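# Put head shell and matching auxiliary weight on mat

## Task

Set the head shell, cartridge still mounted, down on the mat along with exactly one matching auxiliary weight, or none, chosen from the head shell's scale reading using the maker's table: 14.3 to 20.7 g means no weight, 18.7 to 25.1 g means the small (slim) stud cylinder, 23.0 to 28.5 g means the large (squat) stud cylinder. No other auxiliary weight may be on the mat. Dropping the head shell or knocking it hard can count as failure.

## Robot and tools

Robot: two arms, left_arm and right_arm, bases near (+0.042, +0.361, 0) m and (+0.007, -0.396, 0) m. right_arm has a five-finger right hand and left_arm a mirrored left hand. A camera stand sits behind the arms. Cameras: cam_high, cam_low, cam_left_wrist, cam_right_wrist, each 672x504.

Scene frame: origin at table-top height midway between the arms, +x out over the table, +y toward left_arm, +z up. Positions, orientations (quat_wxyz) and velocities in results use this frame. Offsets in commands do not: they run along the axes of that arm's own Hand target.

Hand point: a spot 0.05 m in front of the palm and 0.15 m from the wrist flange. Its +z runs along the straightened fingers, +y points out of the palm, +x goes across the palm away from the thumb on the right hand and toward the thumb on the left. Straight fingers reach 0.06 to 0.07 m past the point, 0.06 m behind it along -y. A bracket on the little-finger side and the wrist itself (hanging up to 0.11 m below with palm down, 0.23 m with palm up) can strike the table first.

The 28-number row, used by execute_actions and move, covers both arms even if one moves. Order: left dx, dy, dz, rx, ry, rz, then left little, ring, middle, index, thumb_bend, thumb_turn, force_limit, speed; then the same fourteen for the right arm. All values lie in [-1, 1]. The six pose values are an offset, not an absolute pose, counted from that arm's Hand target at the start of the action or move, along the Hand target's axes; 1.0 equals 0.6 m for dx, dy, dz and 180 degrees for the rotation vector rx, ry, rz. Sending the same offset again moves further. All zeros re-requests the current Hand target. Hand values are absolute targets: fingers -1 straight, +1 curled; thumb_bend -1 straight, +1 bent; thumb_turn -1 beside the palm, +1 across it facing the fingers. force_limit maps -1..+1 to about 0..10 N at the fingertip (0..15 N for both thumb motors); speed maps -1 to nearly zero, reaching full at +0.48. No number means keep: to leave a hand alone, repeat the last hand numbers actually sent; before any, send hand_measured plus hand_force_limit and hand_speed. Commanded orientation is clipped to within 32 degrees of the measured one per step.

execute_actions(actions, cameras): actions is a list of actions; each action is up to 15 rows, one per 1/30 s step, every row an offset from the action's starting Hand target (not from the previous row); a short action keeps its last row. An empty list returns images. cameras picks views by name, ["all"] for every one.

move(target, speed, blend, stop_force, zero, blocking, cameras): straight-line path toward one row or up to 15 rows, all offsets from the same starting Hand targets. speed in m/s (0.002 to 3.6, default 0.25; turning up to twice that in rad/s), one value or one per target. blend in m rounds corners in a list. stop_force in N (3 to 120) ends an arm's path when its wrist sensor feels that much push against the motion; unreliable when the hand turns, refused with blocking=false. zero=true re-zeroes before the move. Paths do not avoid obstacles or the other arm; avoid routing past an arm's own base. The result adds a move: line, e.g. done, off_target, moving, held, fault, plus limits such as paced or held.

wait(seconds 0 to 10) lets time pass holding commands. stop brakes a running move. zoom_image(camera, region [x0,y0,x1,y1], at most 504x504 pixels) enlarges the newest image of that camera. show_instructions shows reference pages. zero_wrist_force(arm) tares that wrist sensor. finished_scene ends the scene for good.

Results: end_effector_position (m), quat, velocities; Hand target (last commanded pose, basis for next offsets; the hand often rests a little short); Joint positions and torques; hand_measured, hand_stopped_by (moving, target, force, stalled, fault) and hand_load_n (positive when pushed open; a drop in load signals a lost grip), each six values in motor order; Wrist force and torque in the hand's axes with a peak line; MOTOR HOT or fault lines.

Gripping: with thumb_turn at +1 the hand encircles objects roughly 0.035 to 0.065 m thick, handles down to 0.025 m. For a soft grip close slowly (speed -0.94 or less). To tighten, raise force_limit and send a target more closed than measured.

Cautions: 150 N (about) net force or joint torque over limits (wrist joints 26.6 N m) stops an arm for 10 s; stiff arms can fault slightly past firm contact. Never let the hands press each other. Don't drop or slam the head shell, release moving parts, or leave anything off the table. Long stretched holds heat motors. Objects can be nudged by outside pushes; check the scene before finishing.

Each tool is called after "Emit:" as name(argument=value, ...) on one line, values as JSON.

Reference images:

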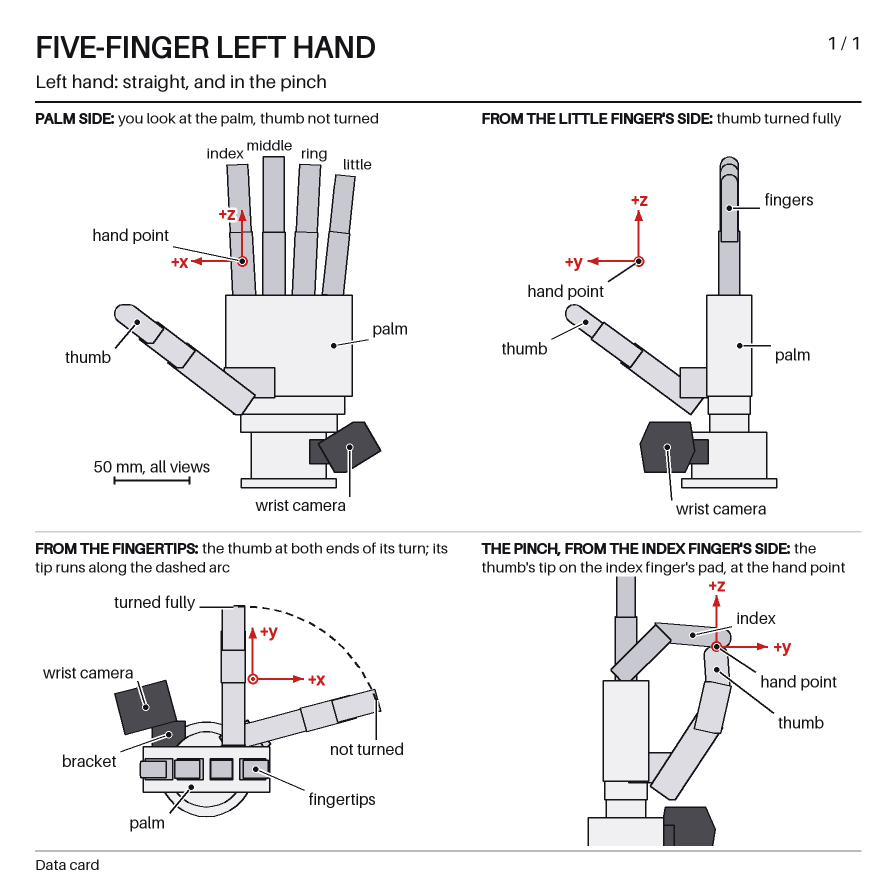

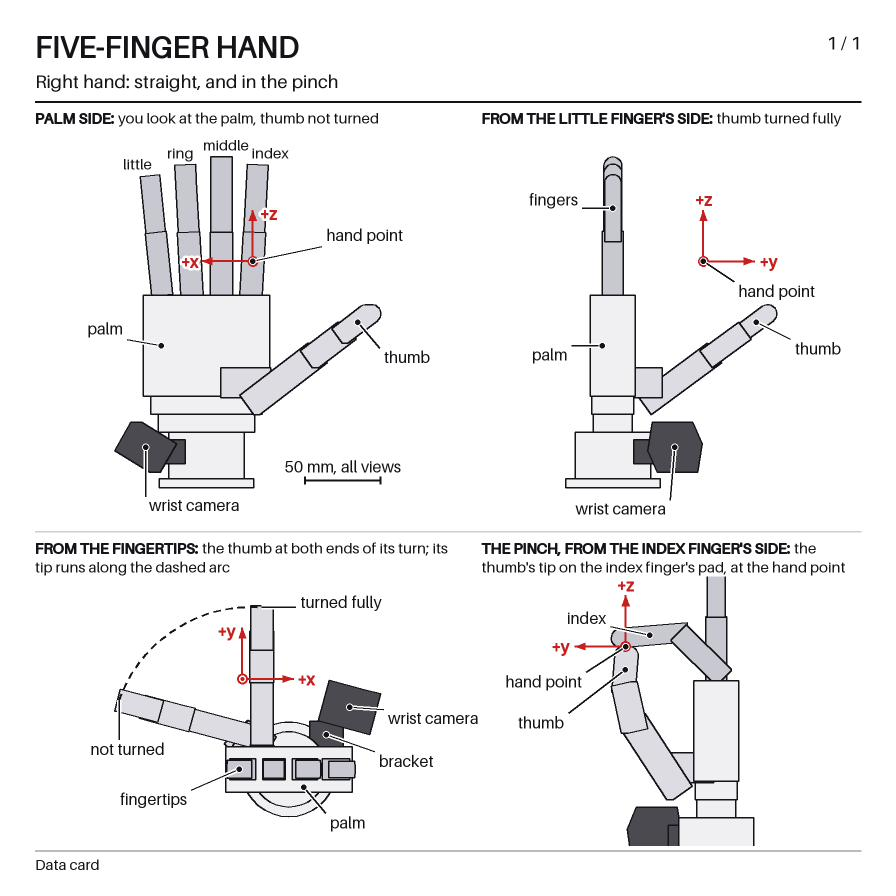

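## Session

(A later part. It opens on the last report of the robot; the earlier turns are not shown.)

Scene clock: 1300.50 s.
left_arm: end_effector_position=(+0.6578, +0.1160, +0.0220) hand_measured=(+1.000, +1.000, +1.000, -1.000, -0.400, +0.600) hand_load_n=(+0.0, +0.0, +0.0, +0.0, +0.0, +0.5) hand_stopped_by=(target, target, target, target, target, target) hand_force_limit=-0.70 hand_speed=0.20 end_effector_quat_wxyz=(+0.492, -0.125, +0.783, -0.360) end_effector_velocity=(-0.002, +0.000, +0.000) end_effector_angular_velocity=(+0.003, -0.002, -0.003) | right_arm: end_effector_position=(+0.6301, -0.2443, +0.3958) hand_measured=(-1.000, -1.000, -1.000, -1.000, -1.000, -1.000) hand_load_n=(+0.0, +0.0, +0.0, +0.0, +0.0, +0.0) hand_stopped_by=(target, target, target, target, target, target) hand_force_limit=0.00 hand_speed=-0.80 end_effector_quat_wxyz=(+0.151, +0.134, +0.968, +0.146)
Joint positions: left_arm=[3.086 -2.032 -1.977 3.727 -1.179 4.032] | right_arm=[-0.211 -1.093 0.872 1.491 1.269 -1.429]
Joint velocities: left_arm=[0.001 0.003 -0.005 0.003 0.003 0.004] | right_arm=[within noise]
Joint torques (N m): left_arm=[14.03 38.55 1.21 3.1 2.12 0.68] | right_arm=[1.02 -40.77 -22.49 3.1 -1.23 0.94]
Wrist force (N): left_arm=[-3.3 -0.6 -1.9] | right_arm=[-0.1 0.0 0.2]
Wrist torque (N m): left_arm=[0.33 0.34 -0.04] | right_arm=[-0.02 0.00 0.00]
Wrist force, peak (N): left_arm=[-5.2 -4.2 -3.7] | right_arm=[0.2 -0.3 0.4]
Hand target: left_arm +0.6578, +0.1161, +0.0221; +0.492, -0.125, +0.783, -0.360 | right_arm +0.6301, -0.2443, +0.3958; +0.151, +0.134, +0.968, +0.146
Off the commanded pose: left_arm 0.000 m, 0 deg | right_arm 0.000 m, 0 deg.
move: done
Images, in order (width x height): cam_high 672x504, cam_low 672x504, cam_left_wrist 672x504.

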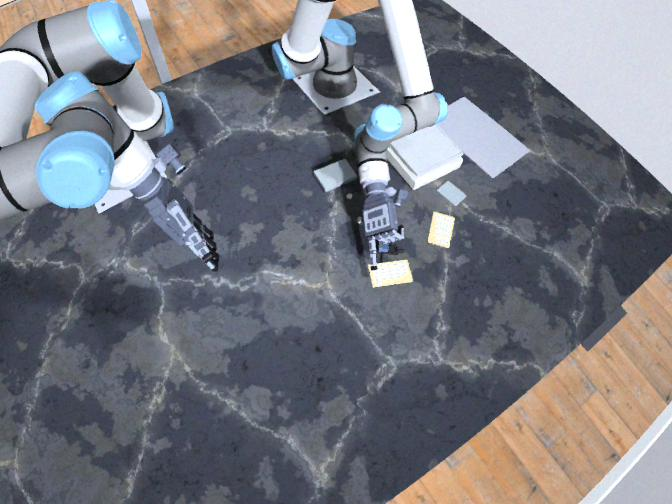

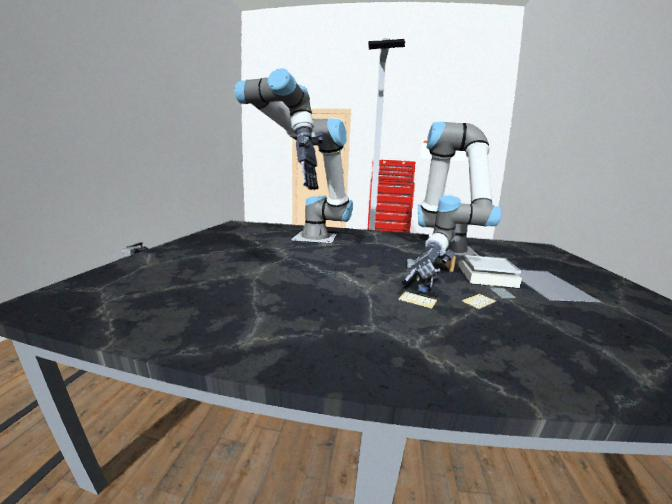

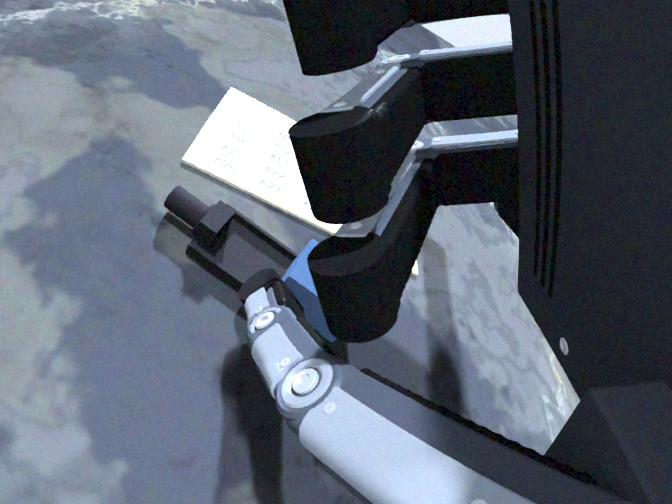

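Emit:
move(target=[[0.0025,0.0025,-0.0128,0,0,0,1,1,1,-1,-0.4,0.6,-0.7,0.2,0,0,0,0,0,0,-1,-1,-1,-1,-1,-1,0,-0.8],[0.0378,-0.0328,-0.0128,0,0,0,1,1,1,-1,-0.4,0.6,-0.7,0.2,0,0,0,0,0,0,-1,-1,-1,-1,-1,-1,0,-0.8],[0.0242,-0.0465,0.0597,0,0,0,1,1,1,-1,-0.4,0.6,-0.7,0.2,0,0,0,0,0,0,-1,-1,-1,-1,-1,-1,0,-0.8]], cameras=["cam_left_wrist","cam_low","cam_high"], speed=0.05)

Emit:
zoom_image(camera="cam_high", region=[350, 210, 420, 280])

Emit:
zoom_image(camera="cam_low", region=[400, 250, 460, 310])

Scene clock: 1327.83 s.
left_arm: end_effector_position=(+0.6771, +0.0725, +0.0222) hand_measured=(+1.000, +1.000, +1.000, -1.000, -0.400, +0.600) hand_load_n=(+0.0, +0.0, +0.0, +0.0, +0.0, +0.0) hand_stopped_by=(target, target, target, target, target, target) hand_force_limit=-0.70 hand_speed=0.20 end_effector_quat_wxyz=(+0.492, -0.125, +0.783, -0.360) | right_arm: end_effector_position=(+0.6301, -0.2443, +0.3958) hand_measured=(-1.000, -1.000, -1.000, -1.000, -1.000, -1.000) hand_load_n=(+0.0, +0.0, +0.0, +0.0, +0.0, +0.0) hand_stopped_by=(target, target, target, target, target, target) hand_force_limit=0.00 hand_speed=-0.80 end_effector_quat_wxyz=(+0.151, +0.134, +0.968, +0.146)
Joint positions: left_arm=[2.991 -2.091 -1.871 3.69 -1.27 4.004] | right_arm=[-0.211 -1.093 0.872 1.491 1.269 -1.429]
Joint torques (N m): left_arm=[10.75 42.13 3.29 3.23 2.12 0.55] | right_arm=[0.7 -40.71 -21.98 3.23 -1.49 0.99]
Wrist force (N): left_arm=[-3.5 -0.3 -1.5] | right_arm=[-0.1 0.1 0.0]
Wrist torque (N m): left_arm=[0.35 0.45 -0.09] | right_arm=[0.01 0.00 0.00]
Wrist force, peak (N): left_arm=[-3.9 0.2 -2.2] | right_arm=[0.1 -0.2 0.5]
Hand target: left_arm +0.6771, +0.0726, +0.0222; +0.492, -0.125, +0.783, -0.360 | right_arm +0.6301, -0.2443, +0.3958; +0.151, +0.134, +0.968, +0.146
Off the commanded pose: left_arm 0.000 m, 0 deg | right_arm 0.000 m, 0 deg.
move: done
Images, in order (width x height): cam_high 672x504, cam_low 672x504, cam_left_wrist 672x504.

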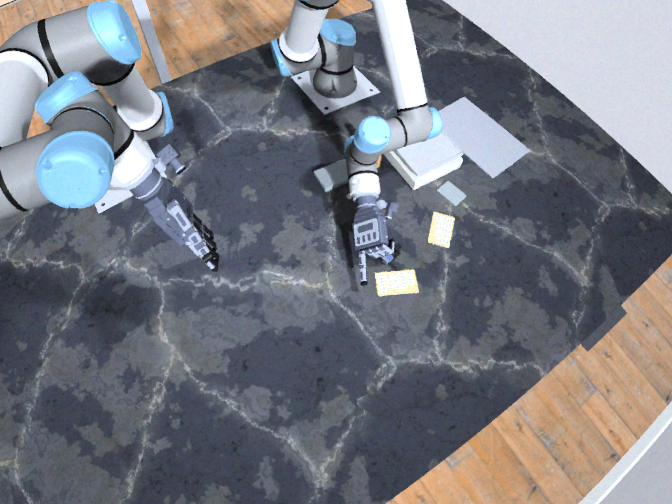

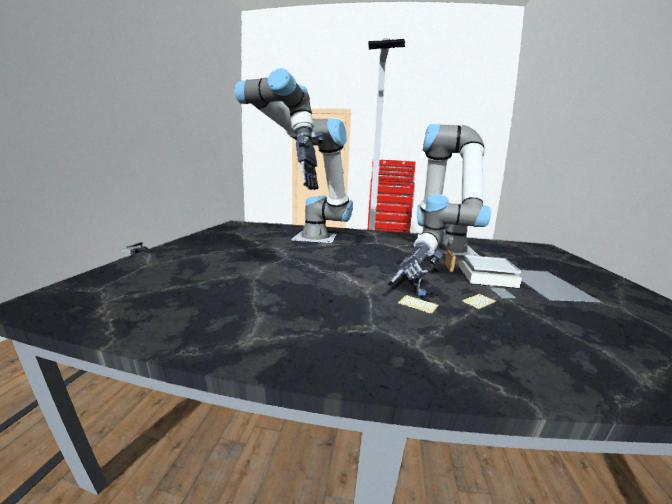

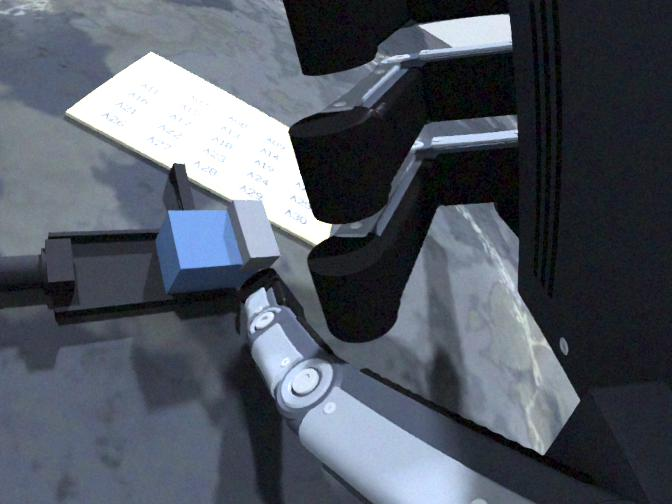

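Scaled by 7.200 from the camera's 672x504 image, which has a finer 960x720 frame.

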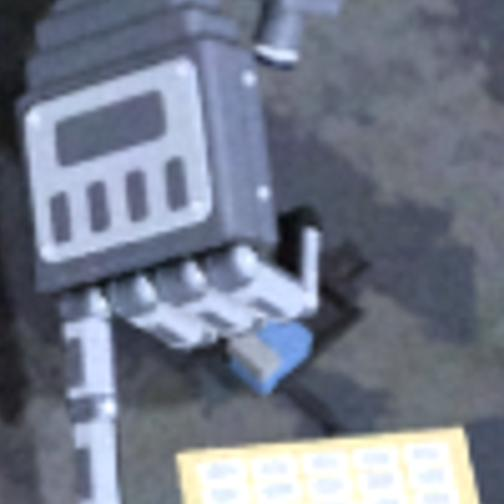

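Scaled by 8.400 from the camera's 672x504 image, which has a finer 960x720 frame.

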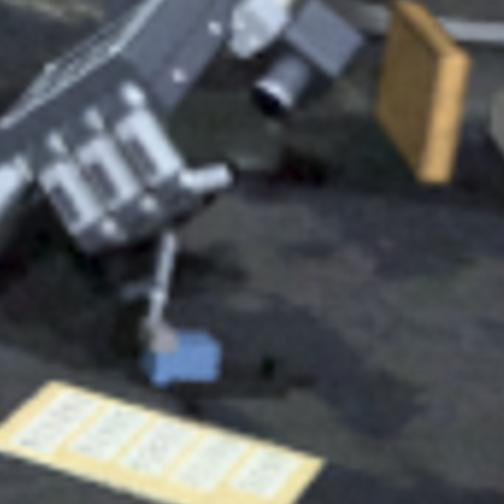

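Emit:
move(target=[[-0.0569,-0.0569,-0.0216,0,0,0,1,1,1,-1,-0.4,0.6,-0.7,0.2,0,0,0,0,0,0,-1,-1,-1,-1,-1,-1,0,-0.8],[-0.1242,-0.0002,-0.0452,-0.1468,-0.228,-0.0443,1,1,1,-0.25,-0.4,0.6,-0.7,0.2,0,0,0,0,0,0,-1,-1,-1,-1,-1,-1,0,-0.8]], cameras=["cam_left_wrist","cam_low","cam_high"], speed=[0.1,0.3])

Emit:
zoom_image(camera="cam_high", region=[350, 210, 420, 280])

Emit:
zoom_image(camera="cam_low", region=[400, 250, 460, 310])

Scene clock: 1389.67 s.
left_arm: end_effector_position=(+0.6899, +0.1255, +0.0799) hand_measured=(+1.000, +1.000, +1.000, -0.250, -0.400, +0.600) hand_load_n=(+0.0, +0.0, +0.0, +0.0, +0.0, +0.0) hand_stopped_by=(target, target, target, target, target, target) hand_force_limit=-0.70 hand_speed=0.20 end_effector_quat_wxyz=(+0.666, -0.402, +0.612, -0.142) | right_arm: end_effector_position=(+0.6301, -0.2443, +0.3958) hand_measured=(-1.000, -1.000, -1.000, -1.000, -1.000, -1.000) hand_load_n=(+0.0, +0.0, +0.0, +0.0, +0.0, +0.0) hand_stopped_by=(target, target, target, target, target, target) hand_force_limit=0.00 hand_speed=-0.80 end_effector_quat_wxyz=(+0.151, +0.134, +0.968, +0.146)
Joint positions: left_arm=[2.72 -2.172 -1.666 3.735 -2.371 3.848] | right_arm=[-0.211 -1.093 0.872 1.491 1.269 -1.429]
Joint torques (N m): left_arm=[11.43 32.95 12.61 0.6 -2.22 1.28] | right_arm=[1.38 -41.11 -22.28 3.29 -1.42 0.87]
Wrist force (N): left_arm=[-2.8 -1.1 -1.2] | right_arm=[0.0 0.0 0.3]
Wrist torque (N m): left_arm=[0.18 0.35 0.03] | right_arm=[-0.02 -0.01 0.01]
Wrist force, peak (N): left_arm=[-4.2 -1.5 -1.4] | right_arm=[0.1 -0.2 0.5]
Hand target: left_arm +0.6899, +0.1255, +0.0799; +0.666, -0.402, +0.612, -0.142 | right_arm +0.6301, -0.2443, +0.3958; +0.151, +0.134, +0.968, +0.146
Off the commanded pose: left_arm 0.000 m, 0 deg | right_arm 0.000 m, 0 deg.
move: done
Images, in order (width x height): cam_high 672x504, cam_low 672x504, cam_left_wrist 672x504.

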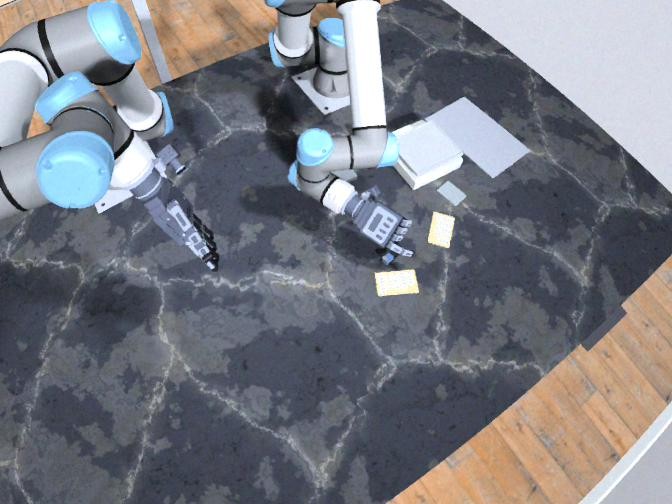

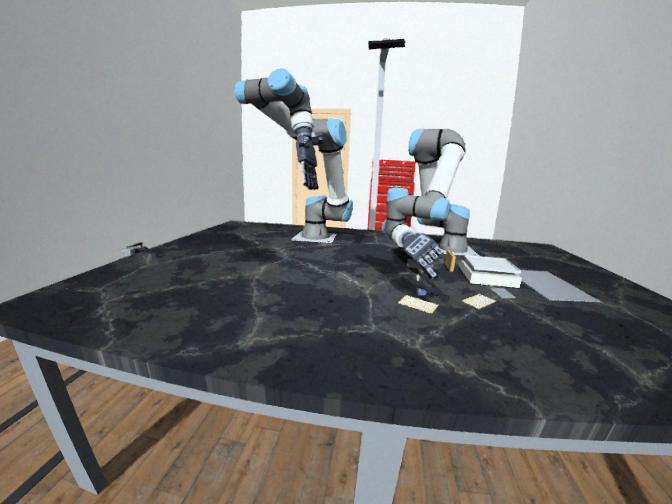

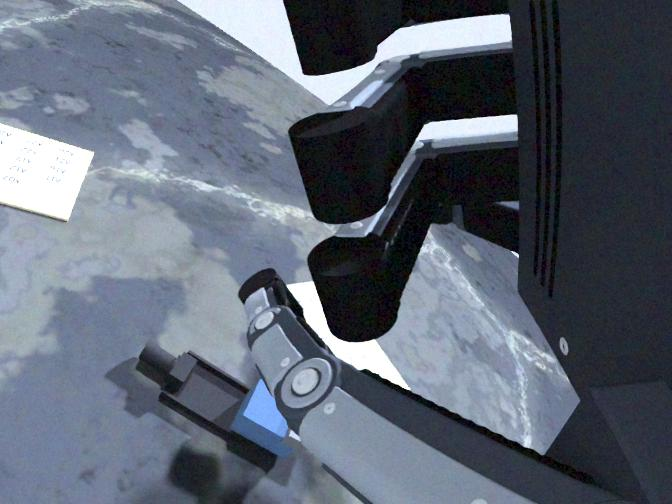

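Scaled by 7.200 from the camera's 672x504 image, which has a finer 960x720 frame.

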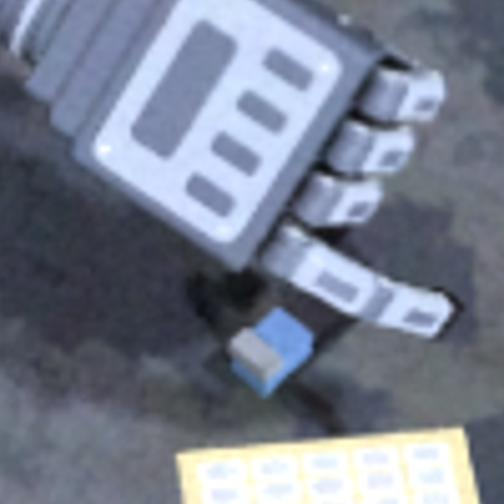

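Scaled by 8.400 from the camera's 672x504 image, which has a finer 960x720 frame.

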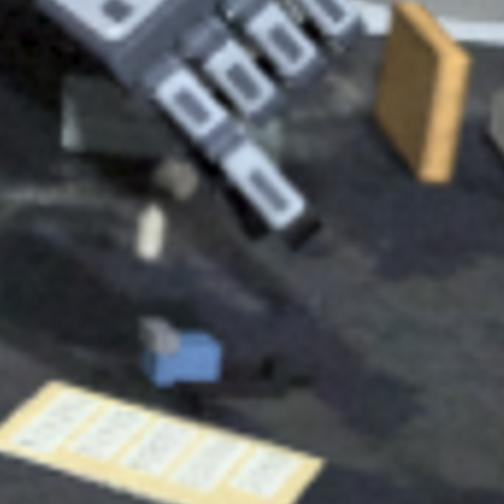

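Emit:
move(target=[0.0377,0.0462,-0.0115,0,0,0,1,1,1,-0.25,-0.4,0.6,-0.7,0.2,0,0,0,0,0,0,-1,-1,-1,-1,-1,-1,0,-0.8], cameras=["cam_left_wrist","cam_low","cam_high"], speed=0.1, stop_force=4)

Emit:
zoom_image(camera="cam_high", region=[350, 210, 420, 280])

Emit:
zoom_image(camera="cam_low", region=[400, 250, 460, 310])

Emit:
zoom_image(camera="cam_left_wrist", region=[120, 220, 440, 504])

Scene clock: 1415.67 s.
left_arm: end_effector_position=(+0.6798, +0.1252, +0.0449) hand_measured=(+1.000, +1.000, +1.000, -0.250, -0.400, +0.600) hand_load_n=(+0.0, +0.0, +0.0, +0.0, +0.0, +0.0) hand_stopped_by=(target, target, target, target, target, target) hand_force_limit=-0.70 hand_speed=0.20 end_effector_quat_wxyz=(+0.666, -0.402, +0.612, -0.142) | right_arm: end_effector_position=(+0.6301, -0.2443, +0.3958) hand_measured=(-1.000, -1.000, -1.000, -1.000, -1.000, -1.000) hand_load_n=(+0.0, +0.0, +0.0, +0.0, +0.0, +0.0) hand_stopped_by=(target, target, target, target, target, target) hand_force_limit=0.00 hand_speed=-0.80 end_effector_quat_wxyz=(+0.151, +0.134, +0.968, +0.146)
Joint positions: left_arm=[2.712 -2.215 -1.708 3.819 -2.379 3.846] | right_arm=[-0.211 -1.093 0.872 1.491 1.269 -1.429]
Joint torques (N m): left_arm=[11.15 43.46 27.47 1.86 2.14 1.32] | right_arm=[1.19 -41.02 -22.44 3.15 -1.51 0.96]
Wrist force (N): left_arm=[-3.3 -1.6 -1.5] | right_arm=[0.0 -0.1 0.3]
Wrist torque (N m): left_arm=[0.14 0.40 0.02] | right_arm=[-0.03 -0.03 0.00]
Wrist force, peak (N): left_arm=[-3.7 -2.2 -1.2] | right_arm=[0.0 -0.3 0.4]
Hand target: left_arm +0.6798, +0.1252, +0.0449; +0.666, -0.402, +0.612, -0.142 | right_arm +0.6301, -0.2443, +0.3958; +0.151, +0.134, +0.968, +0.146
Off the commanded pose: left_arm 0.000 m, 0 deg | right_arm 0.000 m, 0 deg.
move: done
Images, in order (width x height): cam_high 672x504, cam_low 672x504, cam_left_wrist 672x504.

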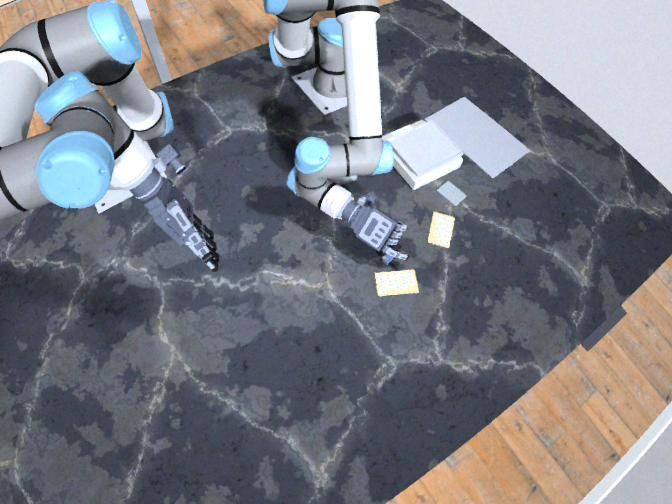

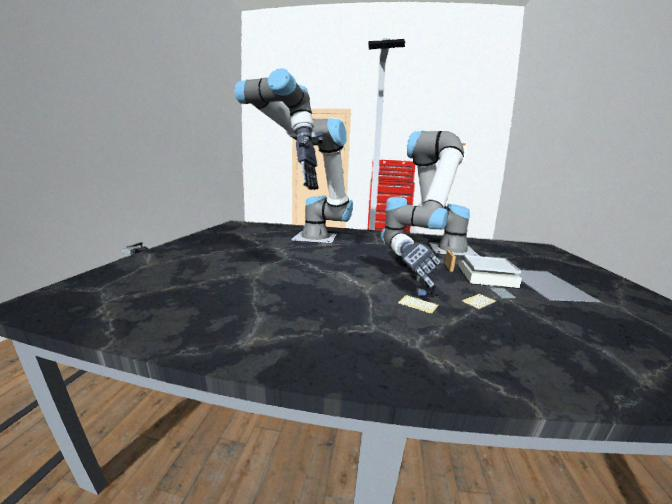

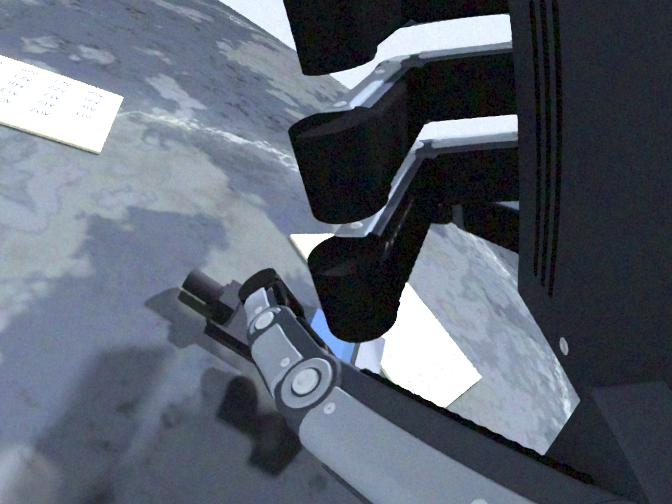

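Scaled by 7.200 from the camera's 672x504 image, which has a finer 960x720 frame.

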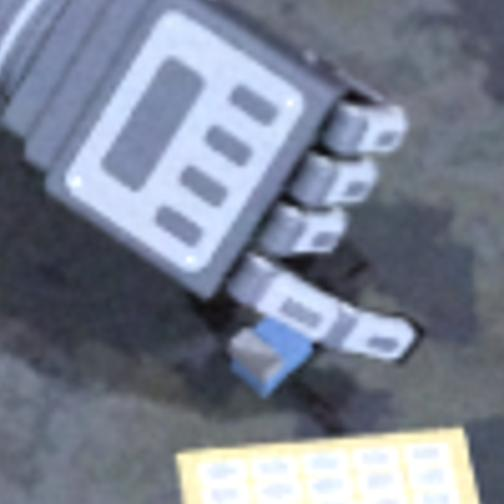

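Scaled by 8.400 from the camera's 672x504 image, which has a finer 960x720 frame.

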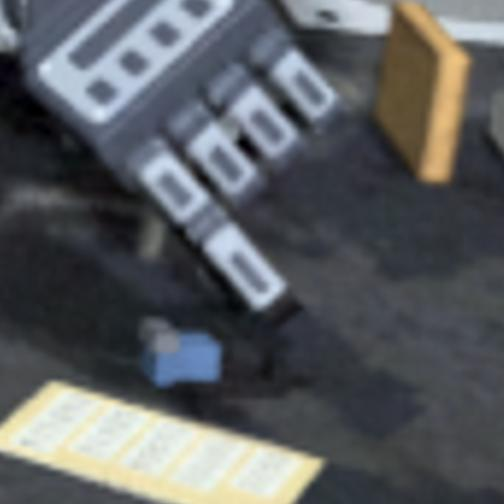

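Scaled by 1.575 from the camera's 672x504 image, which has a finer 960x720 frame.

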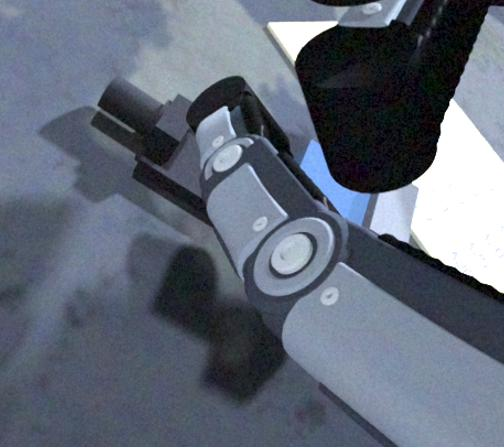

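Emit:
move(target=[0.019,0.019,-0.0267,0,0,0,1,1,1,-0.25,-0.4,0.6,-0.7,0.2,0,0,0,0,0,0,-1,-1,-1,-1,-1,-1,0,-0.8], cameras=["cam_left_wrist","cam_low","cam_high"], speed=0.05, stop_force=4)

Emit:
zoom_image(camera="cam_high", region=[350, 210, 420, 280])

Emit:
zoom_image(camera="cam_low", region=[400, 250, 460, 310])

Emit:
zoom_image(camera="cam_left_wrist", region=[120, 180, 440, 464])

Scene clock: 1450.03 s.
left_arm: end_effector_position=(+0.6639, +0.1189, +0.0299) hand_measured=(+1.000, +1.000, +1.000, -0.250, -0.400, +0.600) hand_load_n=(+0.0, +0.0, +0.0, +0.0, +0.0, +0.0) hand_stopped_by=(target, target, target, target, target, target) hand_force_limit=-0.70 hand_speed=0.20 end_effector_quat_wxyz=(+0.666, -0.402, +0.612, -0.142) | right_arm: end_effector_position=(+0.6301, -0.2443, +0.3958) hand_measured=(-1.000, -1.000, -1.000, -1.000, -1.000, -1.000) hand_load_n=(+0.0, +0.0, +0.0, +0.0, +0.0, +0.0) hand_stopped_by=(target, target, target, target, target, target) hand_force_limit=0.00 hand_speed=-0.80 end_effector_quat_wxyz=(+0.151, +0.134, +0.968, +0.146)
Joint positions: left_arm=[2.688 -2.227 -1.739 3.859 -2.404 3.843] | right_arm=[-0.211 -1.093 0.872 1.491 1.269 -1.429]
Joint torques (N m): left_arm=[10.8 46.51 26.89 -1.74 2.29 1.14] | right_arm=[1.72 -39.86 -22.64 3.38 -1.41 0.76]
Wrist force (N): left_arm=[-3.4 -1.3 -1.3] | right_arm=[0.2 0.0 0.3]
Wrist torque (N m): left_arm=[0.17 0.42 0.02] | right_arm=[-0.03 -0.05 0.01]
Wrist force, peak (N): left_arm=[-3.8 -1.2 -1.6] | right_arm=[0.1 -0.4 0.4]
Hand target: left_arm +0.6639, +0.1189, +0.0299; +0.666, -0.402, +0.612, -0.142 | right_arm +0.6301, -0.2443, +0.3958; +0.151, +0.134, +0.968, +0.146
Off the commanded pose: left_arm 0.000 m, 0 deg | right_arm 0.000 m, 0 deg.
move: done
Images, in order (width x height): cam_high 672x504, cam_low 672x504, cam_left_wrist 672x504.

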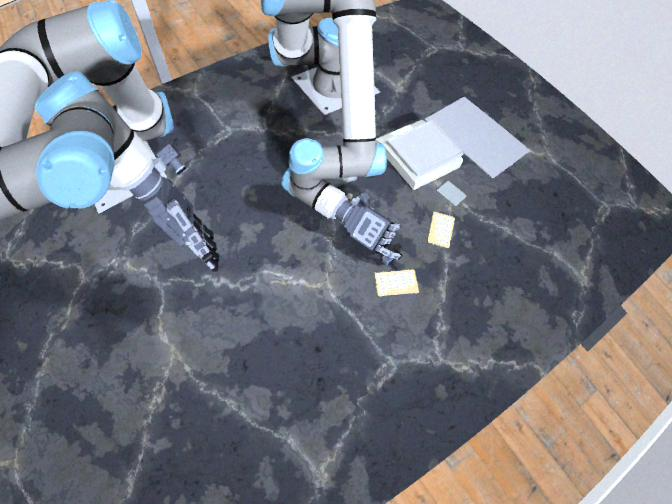

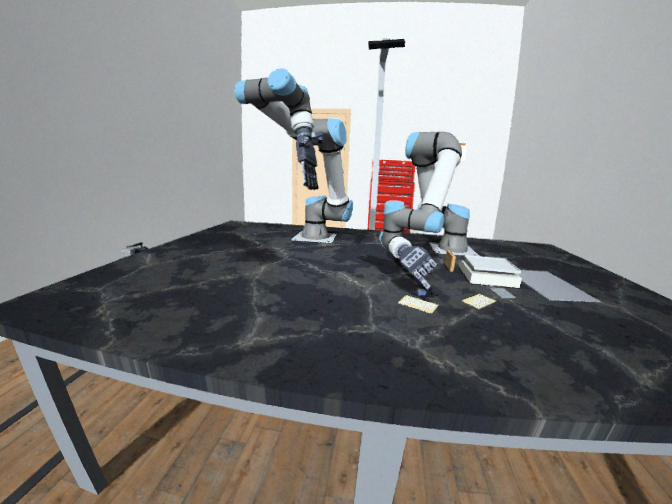

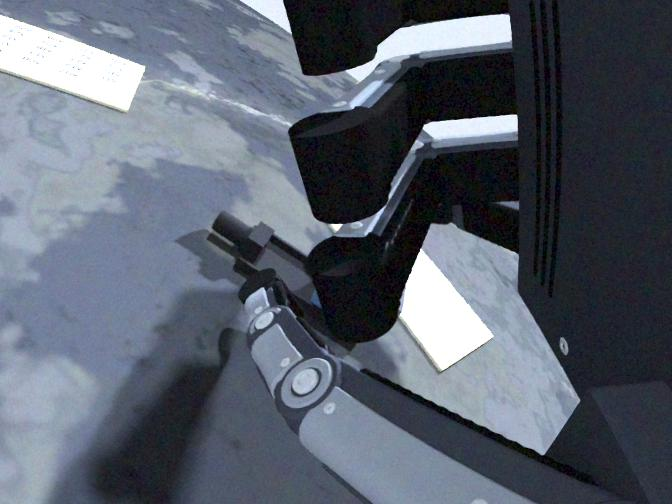

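Scaled by 7.200 from the camera's 672x504 image, which has a finer 960x720 frame.

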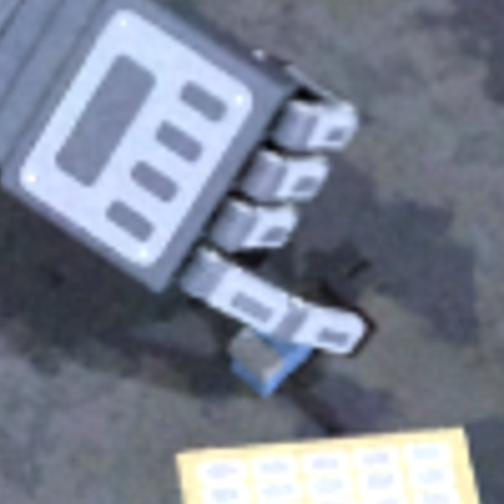

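Scaled by 8.400 from the camera's 672x504 image, which has a finer 960x720 frame.

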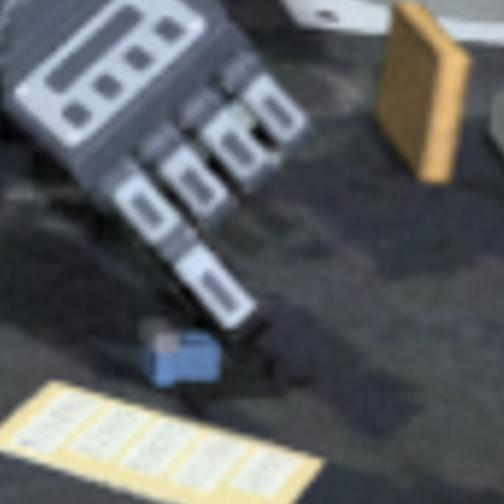

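Scaled by 1.575 from the camera's 672x504 image, which has a finer 960x720 frame.

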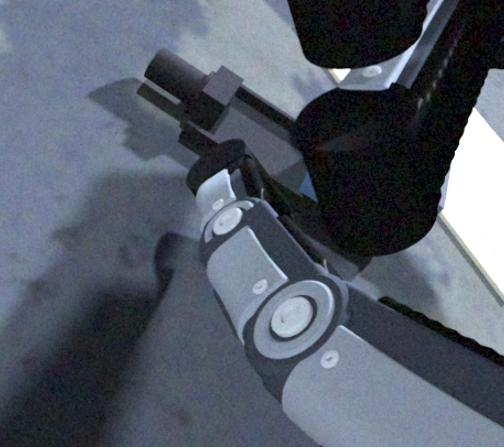

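Emit:
move(target=[-0.007,0.007,-0.0083,0,0,0,1,1,1,-0.25,-0.4,0.6,-0.7,0.2,0,0,0,0,0,0,-1,-1,-1,-1,-1,-1,0,-0.8], cameras=[], speed=0.05)

Emit:
move(target=[0.021,0.021,0.0021,0,0,0,1,1,1,-0.25,-0.4,0.6,-0.7,0.2,0,0,0,0,0,0,-1,-1,-1,-1,-1,-1,0,-0.8], cameras=["cam_left_wrist","cam_low","cam_high"], speed=0.01, stop_force=3)

Emit:
zoom_image(camera="cam_high", region=[350, 210, 420, 280])

Emit:
zoom_image(camera="cam_low", region=[400, 250, 460, 310])

Emit:
zoom_image(camera="cam_left_wrist", region=[120, 180, 440, 464])

Scene clock: 1473.03 s.
left_arm: end_effector_position=(+0.6570, +0.1227, +0.0303) hand_measured=(+1.000, +1.000, +1.000, -0.250, -0.400, +0.600) hand_load_n=(+0.0, +0.0, +0.0, +0.0, +0.0, +0.0) hand_stopped_by=(target, target, target, target, target, target) hand_force_limit=-0.70 hand_speed=0.20 end_effector_quat_wxyz=(+0.666, -0.402, +0.612, -0.142) | right_arm: end_effector_position=(+0.6301, -0.2443, +0.3958) hand_measured=(-1.000, -1.000, -1.000, -1.000, -1.000, -1.000) hand_load_n=(+0.0, +0.0, +0.0, +0.0, +0.0, +0.0) hand_stopped_by=(target, target, target, target, target, target) hand_force_limit=0.00 hand_speed=-0.80 end_effector_quat_wxyz=(+0.151, +0.134, +0.968, +0.146)
Joint positions: left_arm=[2.688 -2.214 -1.764 3.871 -2.403 3.843] | right_arm=[-0.211 -1.093 0.872 1.491 1.269 -1.429]
Joint torques (N m): left_arm=[10.02 30.93 24.85 -0.14 2.26 1.28] | right_arm=[1.25 -41.04 -22.82 3.44 -1.51 0.75]
Wrist force (N): left_arm=[-3.6 -1.5 -1.6] | right_arm=[0.1 -0.2 0.2]
Wrist torque (N m): left_arm=[0.17 0.45 0.02] | right_arm=[-0.05 -0.02 0.00]
Wrist force, peak (N): left_arm=[-3.7 -1.4 -1.5] | right_arm=[0.3 0.0 0.5]
Hand target: left_arm +0.6571, +0.1227, +0.0303; +0.666, -0.402, +0.612, -0.142 | right_arm +0.6301, -0.2443, +0.3958; +0.151, +0.134, +0.968, +0.146
Off the commanded pose: left_arm 0.000 m, 0 deg | right_arm 0.000 m, 0 deg.
move: done
No camera images: "cameras" was empty.

Scene clock: 1474.63 s.
left_arm: end_effector_position=(+0.6571, +0.1227, +0.0220) hand_measured=(+1.000, +1.000, +1.000, -0.250, -0.400, +0.600) hand_load_n=(+0.0, +0.0, +0.0, +0.0, -1.5, -1.0) hand_stopped_by=(target, target, target, target, target, target) hand_force_limit=-0.70 hand_speed=0.20 end_effector_quat_wxyz=(+0.666, -0.402, +0.612, -0.142) | right_arm: end_effector_position=(+0.6301, -0.2443, +0.3958) hand_measured=(-1.000, -1.000, -1.000, -1.000, -1.000, -1.000) hand_load_n=(+0.0, +0.0, +0.0, +0.0, +0.0, +0.0) hand_stopped_by=(target, target, target, target, target, target) hand_force_limit=0.00 hand_speed=-0.80 end_effector_quat_wxyz=(+0.151, +0.134, +0.968, +0.146)
Joint positions: left_arm=[2.688 -2.229 -1.766 3.888 -2.403 3.843] | right_arm=[-0.211 -1.093 0.872 1.491 1.269 -1.429]
Joint torques (N m): left_arm=[-0.45 44.61 19.18 -2.11 -1.41 0.14] | right_arm=[1.31 -40.95 -22.95 3.37 -1.5 0.8]
Wrist force (N): left_arm=[-4.9 -3.5 -2.7] | right_arm=[0.0 0.0 0.1]
Wrist torque (N m): left_arm=[0.10 0.44 0.05] | right_arm=[-0.01 0.00 0.00]
Wrist force, peak (N): left_arm=[-6.3 -5.2 -4.4] | right_arm=[-0.2 0.0 0.4]
Hand target: left_arm +0.6571, +0.1227, +0.0220; +0.666, -0.402, +0.612, -0.142 (not the last commanded pose) | right_arm +0.6301, -0.2443, +0.3958; +0.151, +0.134, +0.968, +0.146
Off the commanded pose: left_arm 0.010 m, 0 deg | right_arm 0.000 m, 0 deg.
move: contact (left_arm)
Images, in order (width x height): cam_high 672x504, cam_low 672x504, cam_left_wrist 672x504.

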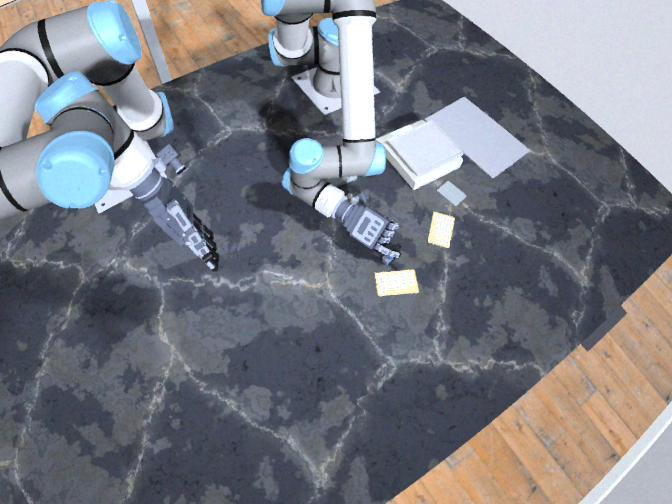

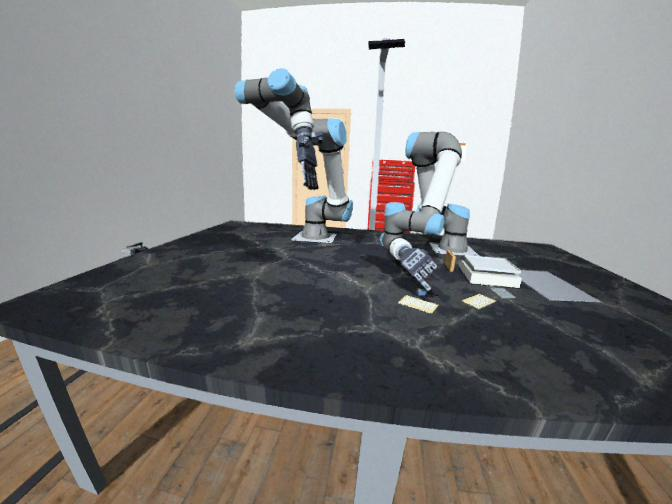

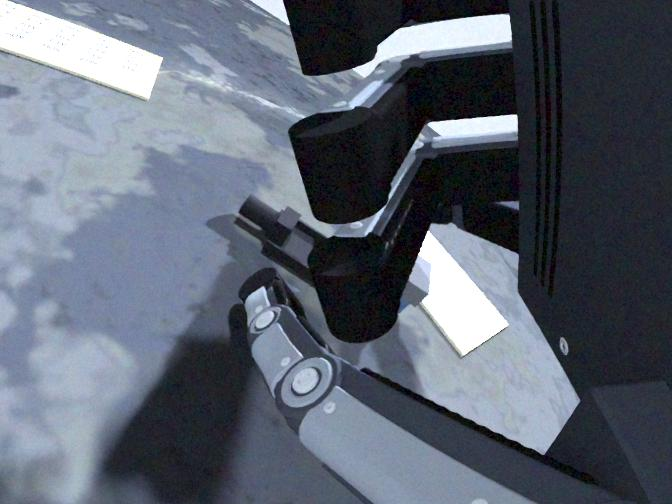

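Scaled by 7.200 from the camera's 672x504 image, which has a finer 960x720 frame.

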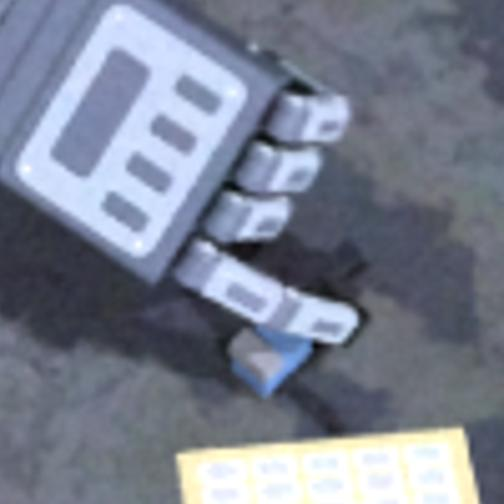

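Scaled by 8.400 from the camera's 672x504 image, which has a finer 960x720 frame.

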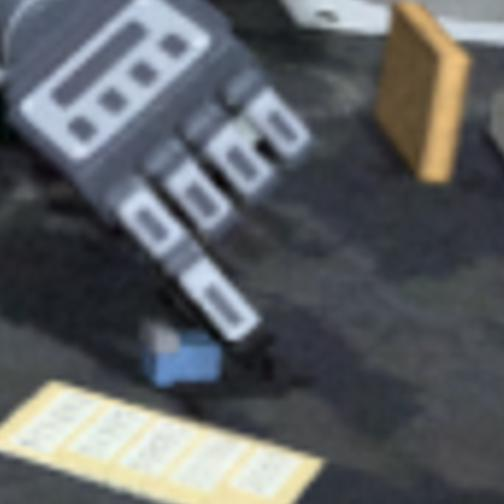

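Scaled by 1.575 from the camera's 672x504 image, which has a finer 960x720 frame.

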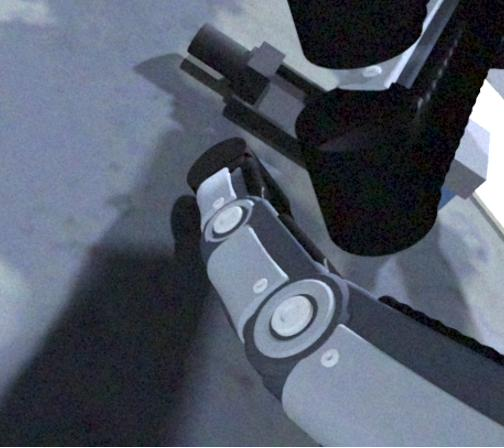

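Emit:
move(target=[-0.0023,-0.0023,0,0,0,0,1,1,1,-0.15,-0.25,0.6,-0.7,-0.6,0,0,0,0,0,0,-1,-1,-1,-1,-1,-1,0,-0.8], cameras=[], speed=0.05)

Emit:
move(target=[0.0188,0.0188,0.0019,0,0,0,1,1,1,-0.15,-0.25,0.6,-0.7,-0.6,0,0,0,0,0,0,-1,-1,-1,-1,-1,-1,0,-0.8], cameras=["cam_left_wrist","cam_low","cam_high"], speed=0.01, stop_force=3)

Emit:
zoom_image(camera="cam_high", region=[350, 210, 420, 280])

Emit:
zoom_image(camera="cam_left_wrist", region=[120, 180, 440, 464])

Scene clock: 1486.63 s.
left_arm: end_effector_position=(+0.6573, +0.1227, +0.0240) hand_measured=(+1.000, +1.000, +1.000, -0.150, -0.250, +0.600) hand_load_n=(+0.0, +0.0, +0.0, +0.0, +0.0, +0.0) hand_stopped_by=(target, target, target, target, target, target) hand_force_limit=-0.70 hand_speed=-0.60 end_effector_quat_wxyz=(+0.666, -0.402, +0.612, -0.142) | right_arm: end_effector_position=(+0.6301, -0.2443, +0.3958) hand_measured=(-1.000, -1.000, -1.000, -1.000, -1.000, -1.000) hand_load_n=(+0.0, +0.0, +0.0, +0.0, +0.0, +0.0) hand_stopped_by=(target, target, target, target, target, target) hand_force_limit=0.00 hand_speed=-0.80 end_effector_quat_wxyz=(+0.151, +0.134, +0.968, +0.146)
Joint positions: left_arm=[2.688 -2.225 -1.765 3.884 -2.403 3.843] | right_arm=[-0.211 -1.093 0.872 1.491 1.269 -1.429]
Joint torques (N m): left_arm=[11.4 40.95 25.49 -0.83 2.38 1.41] | right_arm=[1.62 -40.85 -22.51 3.38 -1.66 0.88]
Wrist force (N): left_arm=[-3.5 -1.1 -1.2] | right_arm=[0.0 -0.1 0.3]
Wrist torque (N m): left_arm=[0.22 0.44 0.01] | right_arm=[-0.04 -0.01 0.00]
Wrist force, peak (N): left_arm=[-5.5 -3.7 -2.9] | right_arm=[0.2 -0.3 0.3]
Hand target: left_arm +0.6573, +0.1227, +0.0240; +0.666, -0.402, +0.612, -0.142 | right_arm +0.6301, -0.2443, +0.3958; +0.151, +0.134, +0.968, +0.146
Off the commanded pose: left_arm 0.000 m, 0 deg | right_arm 0.000 m, 0 deg.
move: done
No camera images: "cameras" was empty.

Scene clock: 1488.23 s.
left_arm: end_effector_position=(+0.6573, +0.1227, +0.0160) hand_measured=(+1.000, +1.000, +1.000, -0.150, -0.250, +0.600) hand_load_n=(+0.0, +0.0, +0.0, -0.5, -2.0, -1.0) hand_stopped_by=(target, target, target, target, target, target) hand_force_limit=-0.70 hand_speed=-0.60 end_effector_quat_wxyz=(+0.666, -0.402, +0.612, -0.142) | right_arm: end_effector_position=(+0.6301, -0.2443, +0.3958) hand_measured=(-1.000, -1.000, -1.000, -1.000, -1.000, -1.000) hand_load_n=(+0.0, +0.0, +0.0, +0.0, +0.0, +0.0) hand_stopped_by=(target, target, target, target, target, target) hand_force_limit=0.00 hand_speed=-0.80 end_effector_quat_wxyz=(+0.151, +0.134, +0.968, +0.146)
Joint positions: left_arm=[2.688 -2.24 -1.767 3.9 -2.403 3.843] | right_arm=[-0.211 -1.093 0.872 1.491 1.269 -1.429]
Joint torques (N m): left_arm=[1.41 45.5 17.95 -2.08 -0.24 0.28] | right_arm=[1 -41.72 -22.45 3.37 -1.58 0.65]
Wrist force (N): left_arm=[-5.4 -3.2 -2.4] | right_arm=[0.0 0.1 0.1]
Wrist torque (N m): left_arm=[0.15 0.49 0.02] | right_arm=[0.00 -0.02 0.01]
Wrist force, peak (N): left_arm=[-6.5 -4.7 -3.6] | right_arm=[0.2 -0.1 0.3]
Hand target: left_arm +0.6573, +0.1227, +0.0160; +0.666, -0.402, +0.612, -0.142 (not the last commanded pose) | right_arm +0.6301, -0.2443, +0.3958; +0.151, +0.134, +0.968, +0.146
Off the commanded pose: left_arm 0.008 m, 0 deg | right_arm 0.000 m, 0 deg.
move: contact (left_arm)
Images, in order (width x height): cam_high 672x504, cam_low 672x504, cam_left_wrist 672x504.

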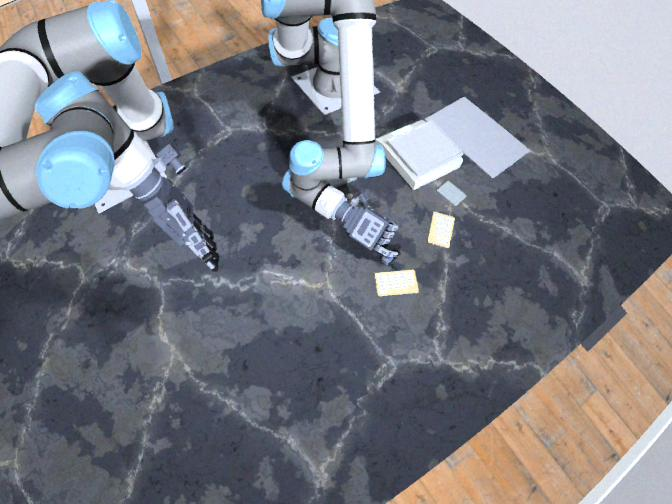

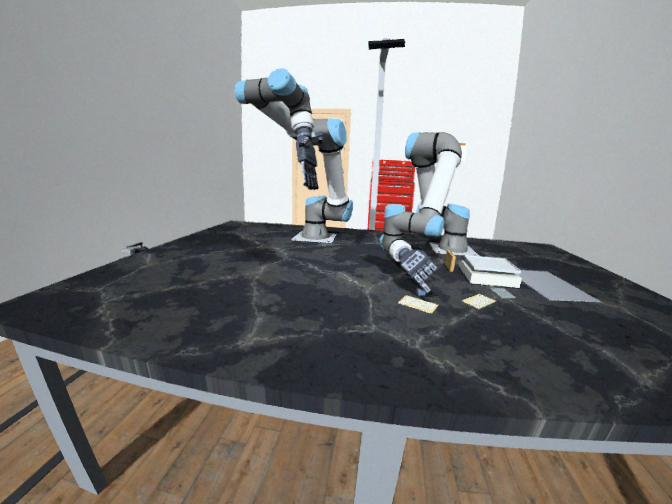

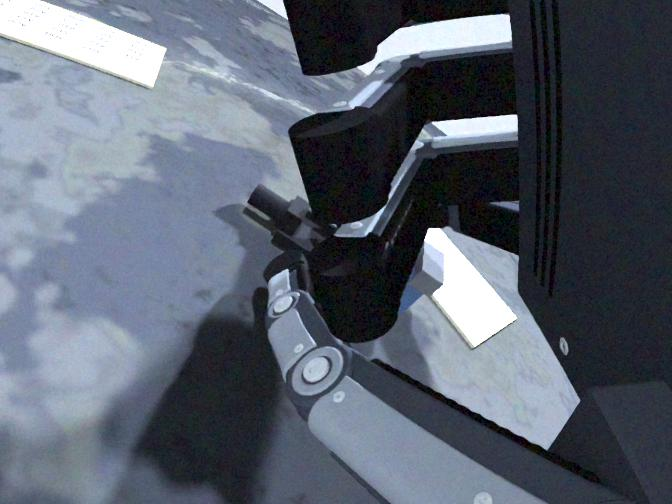

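Scaled by 7.200 from the camera's 672x504 image, which has a finer 960x720 frame.

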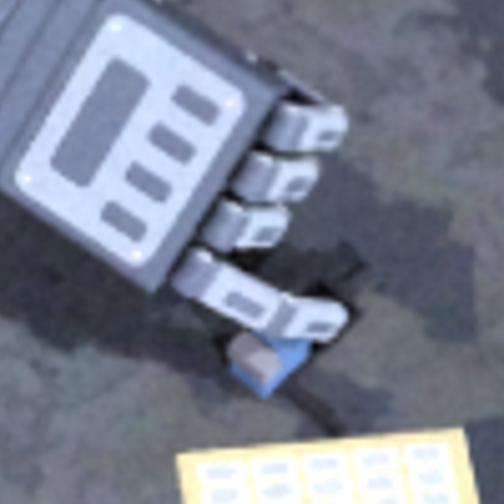

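Scaled by 1.575 from the camera's 672x504 image, which has a finer 960x720 frame.

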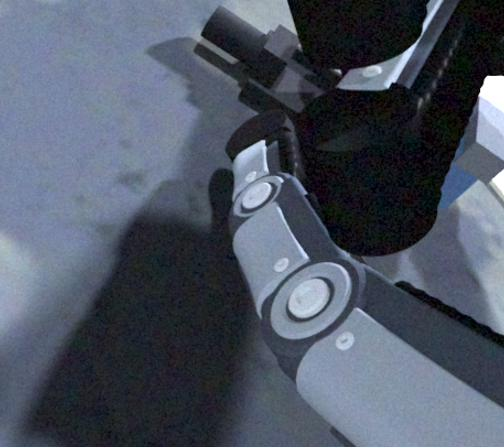

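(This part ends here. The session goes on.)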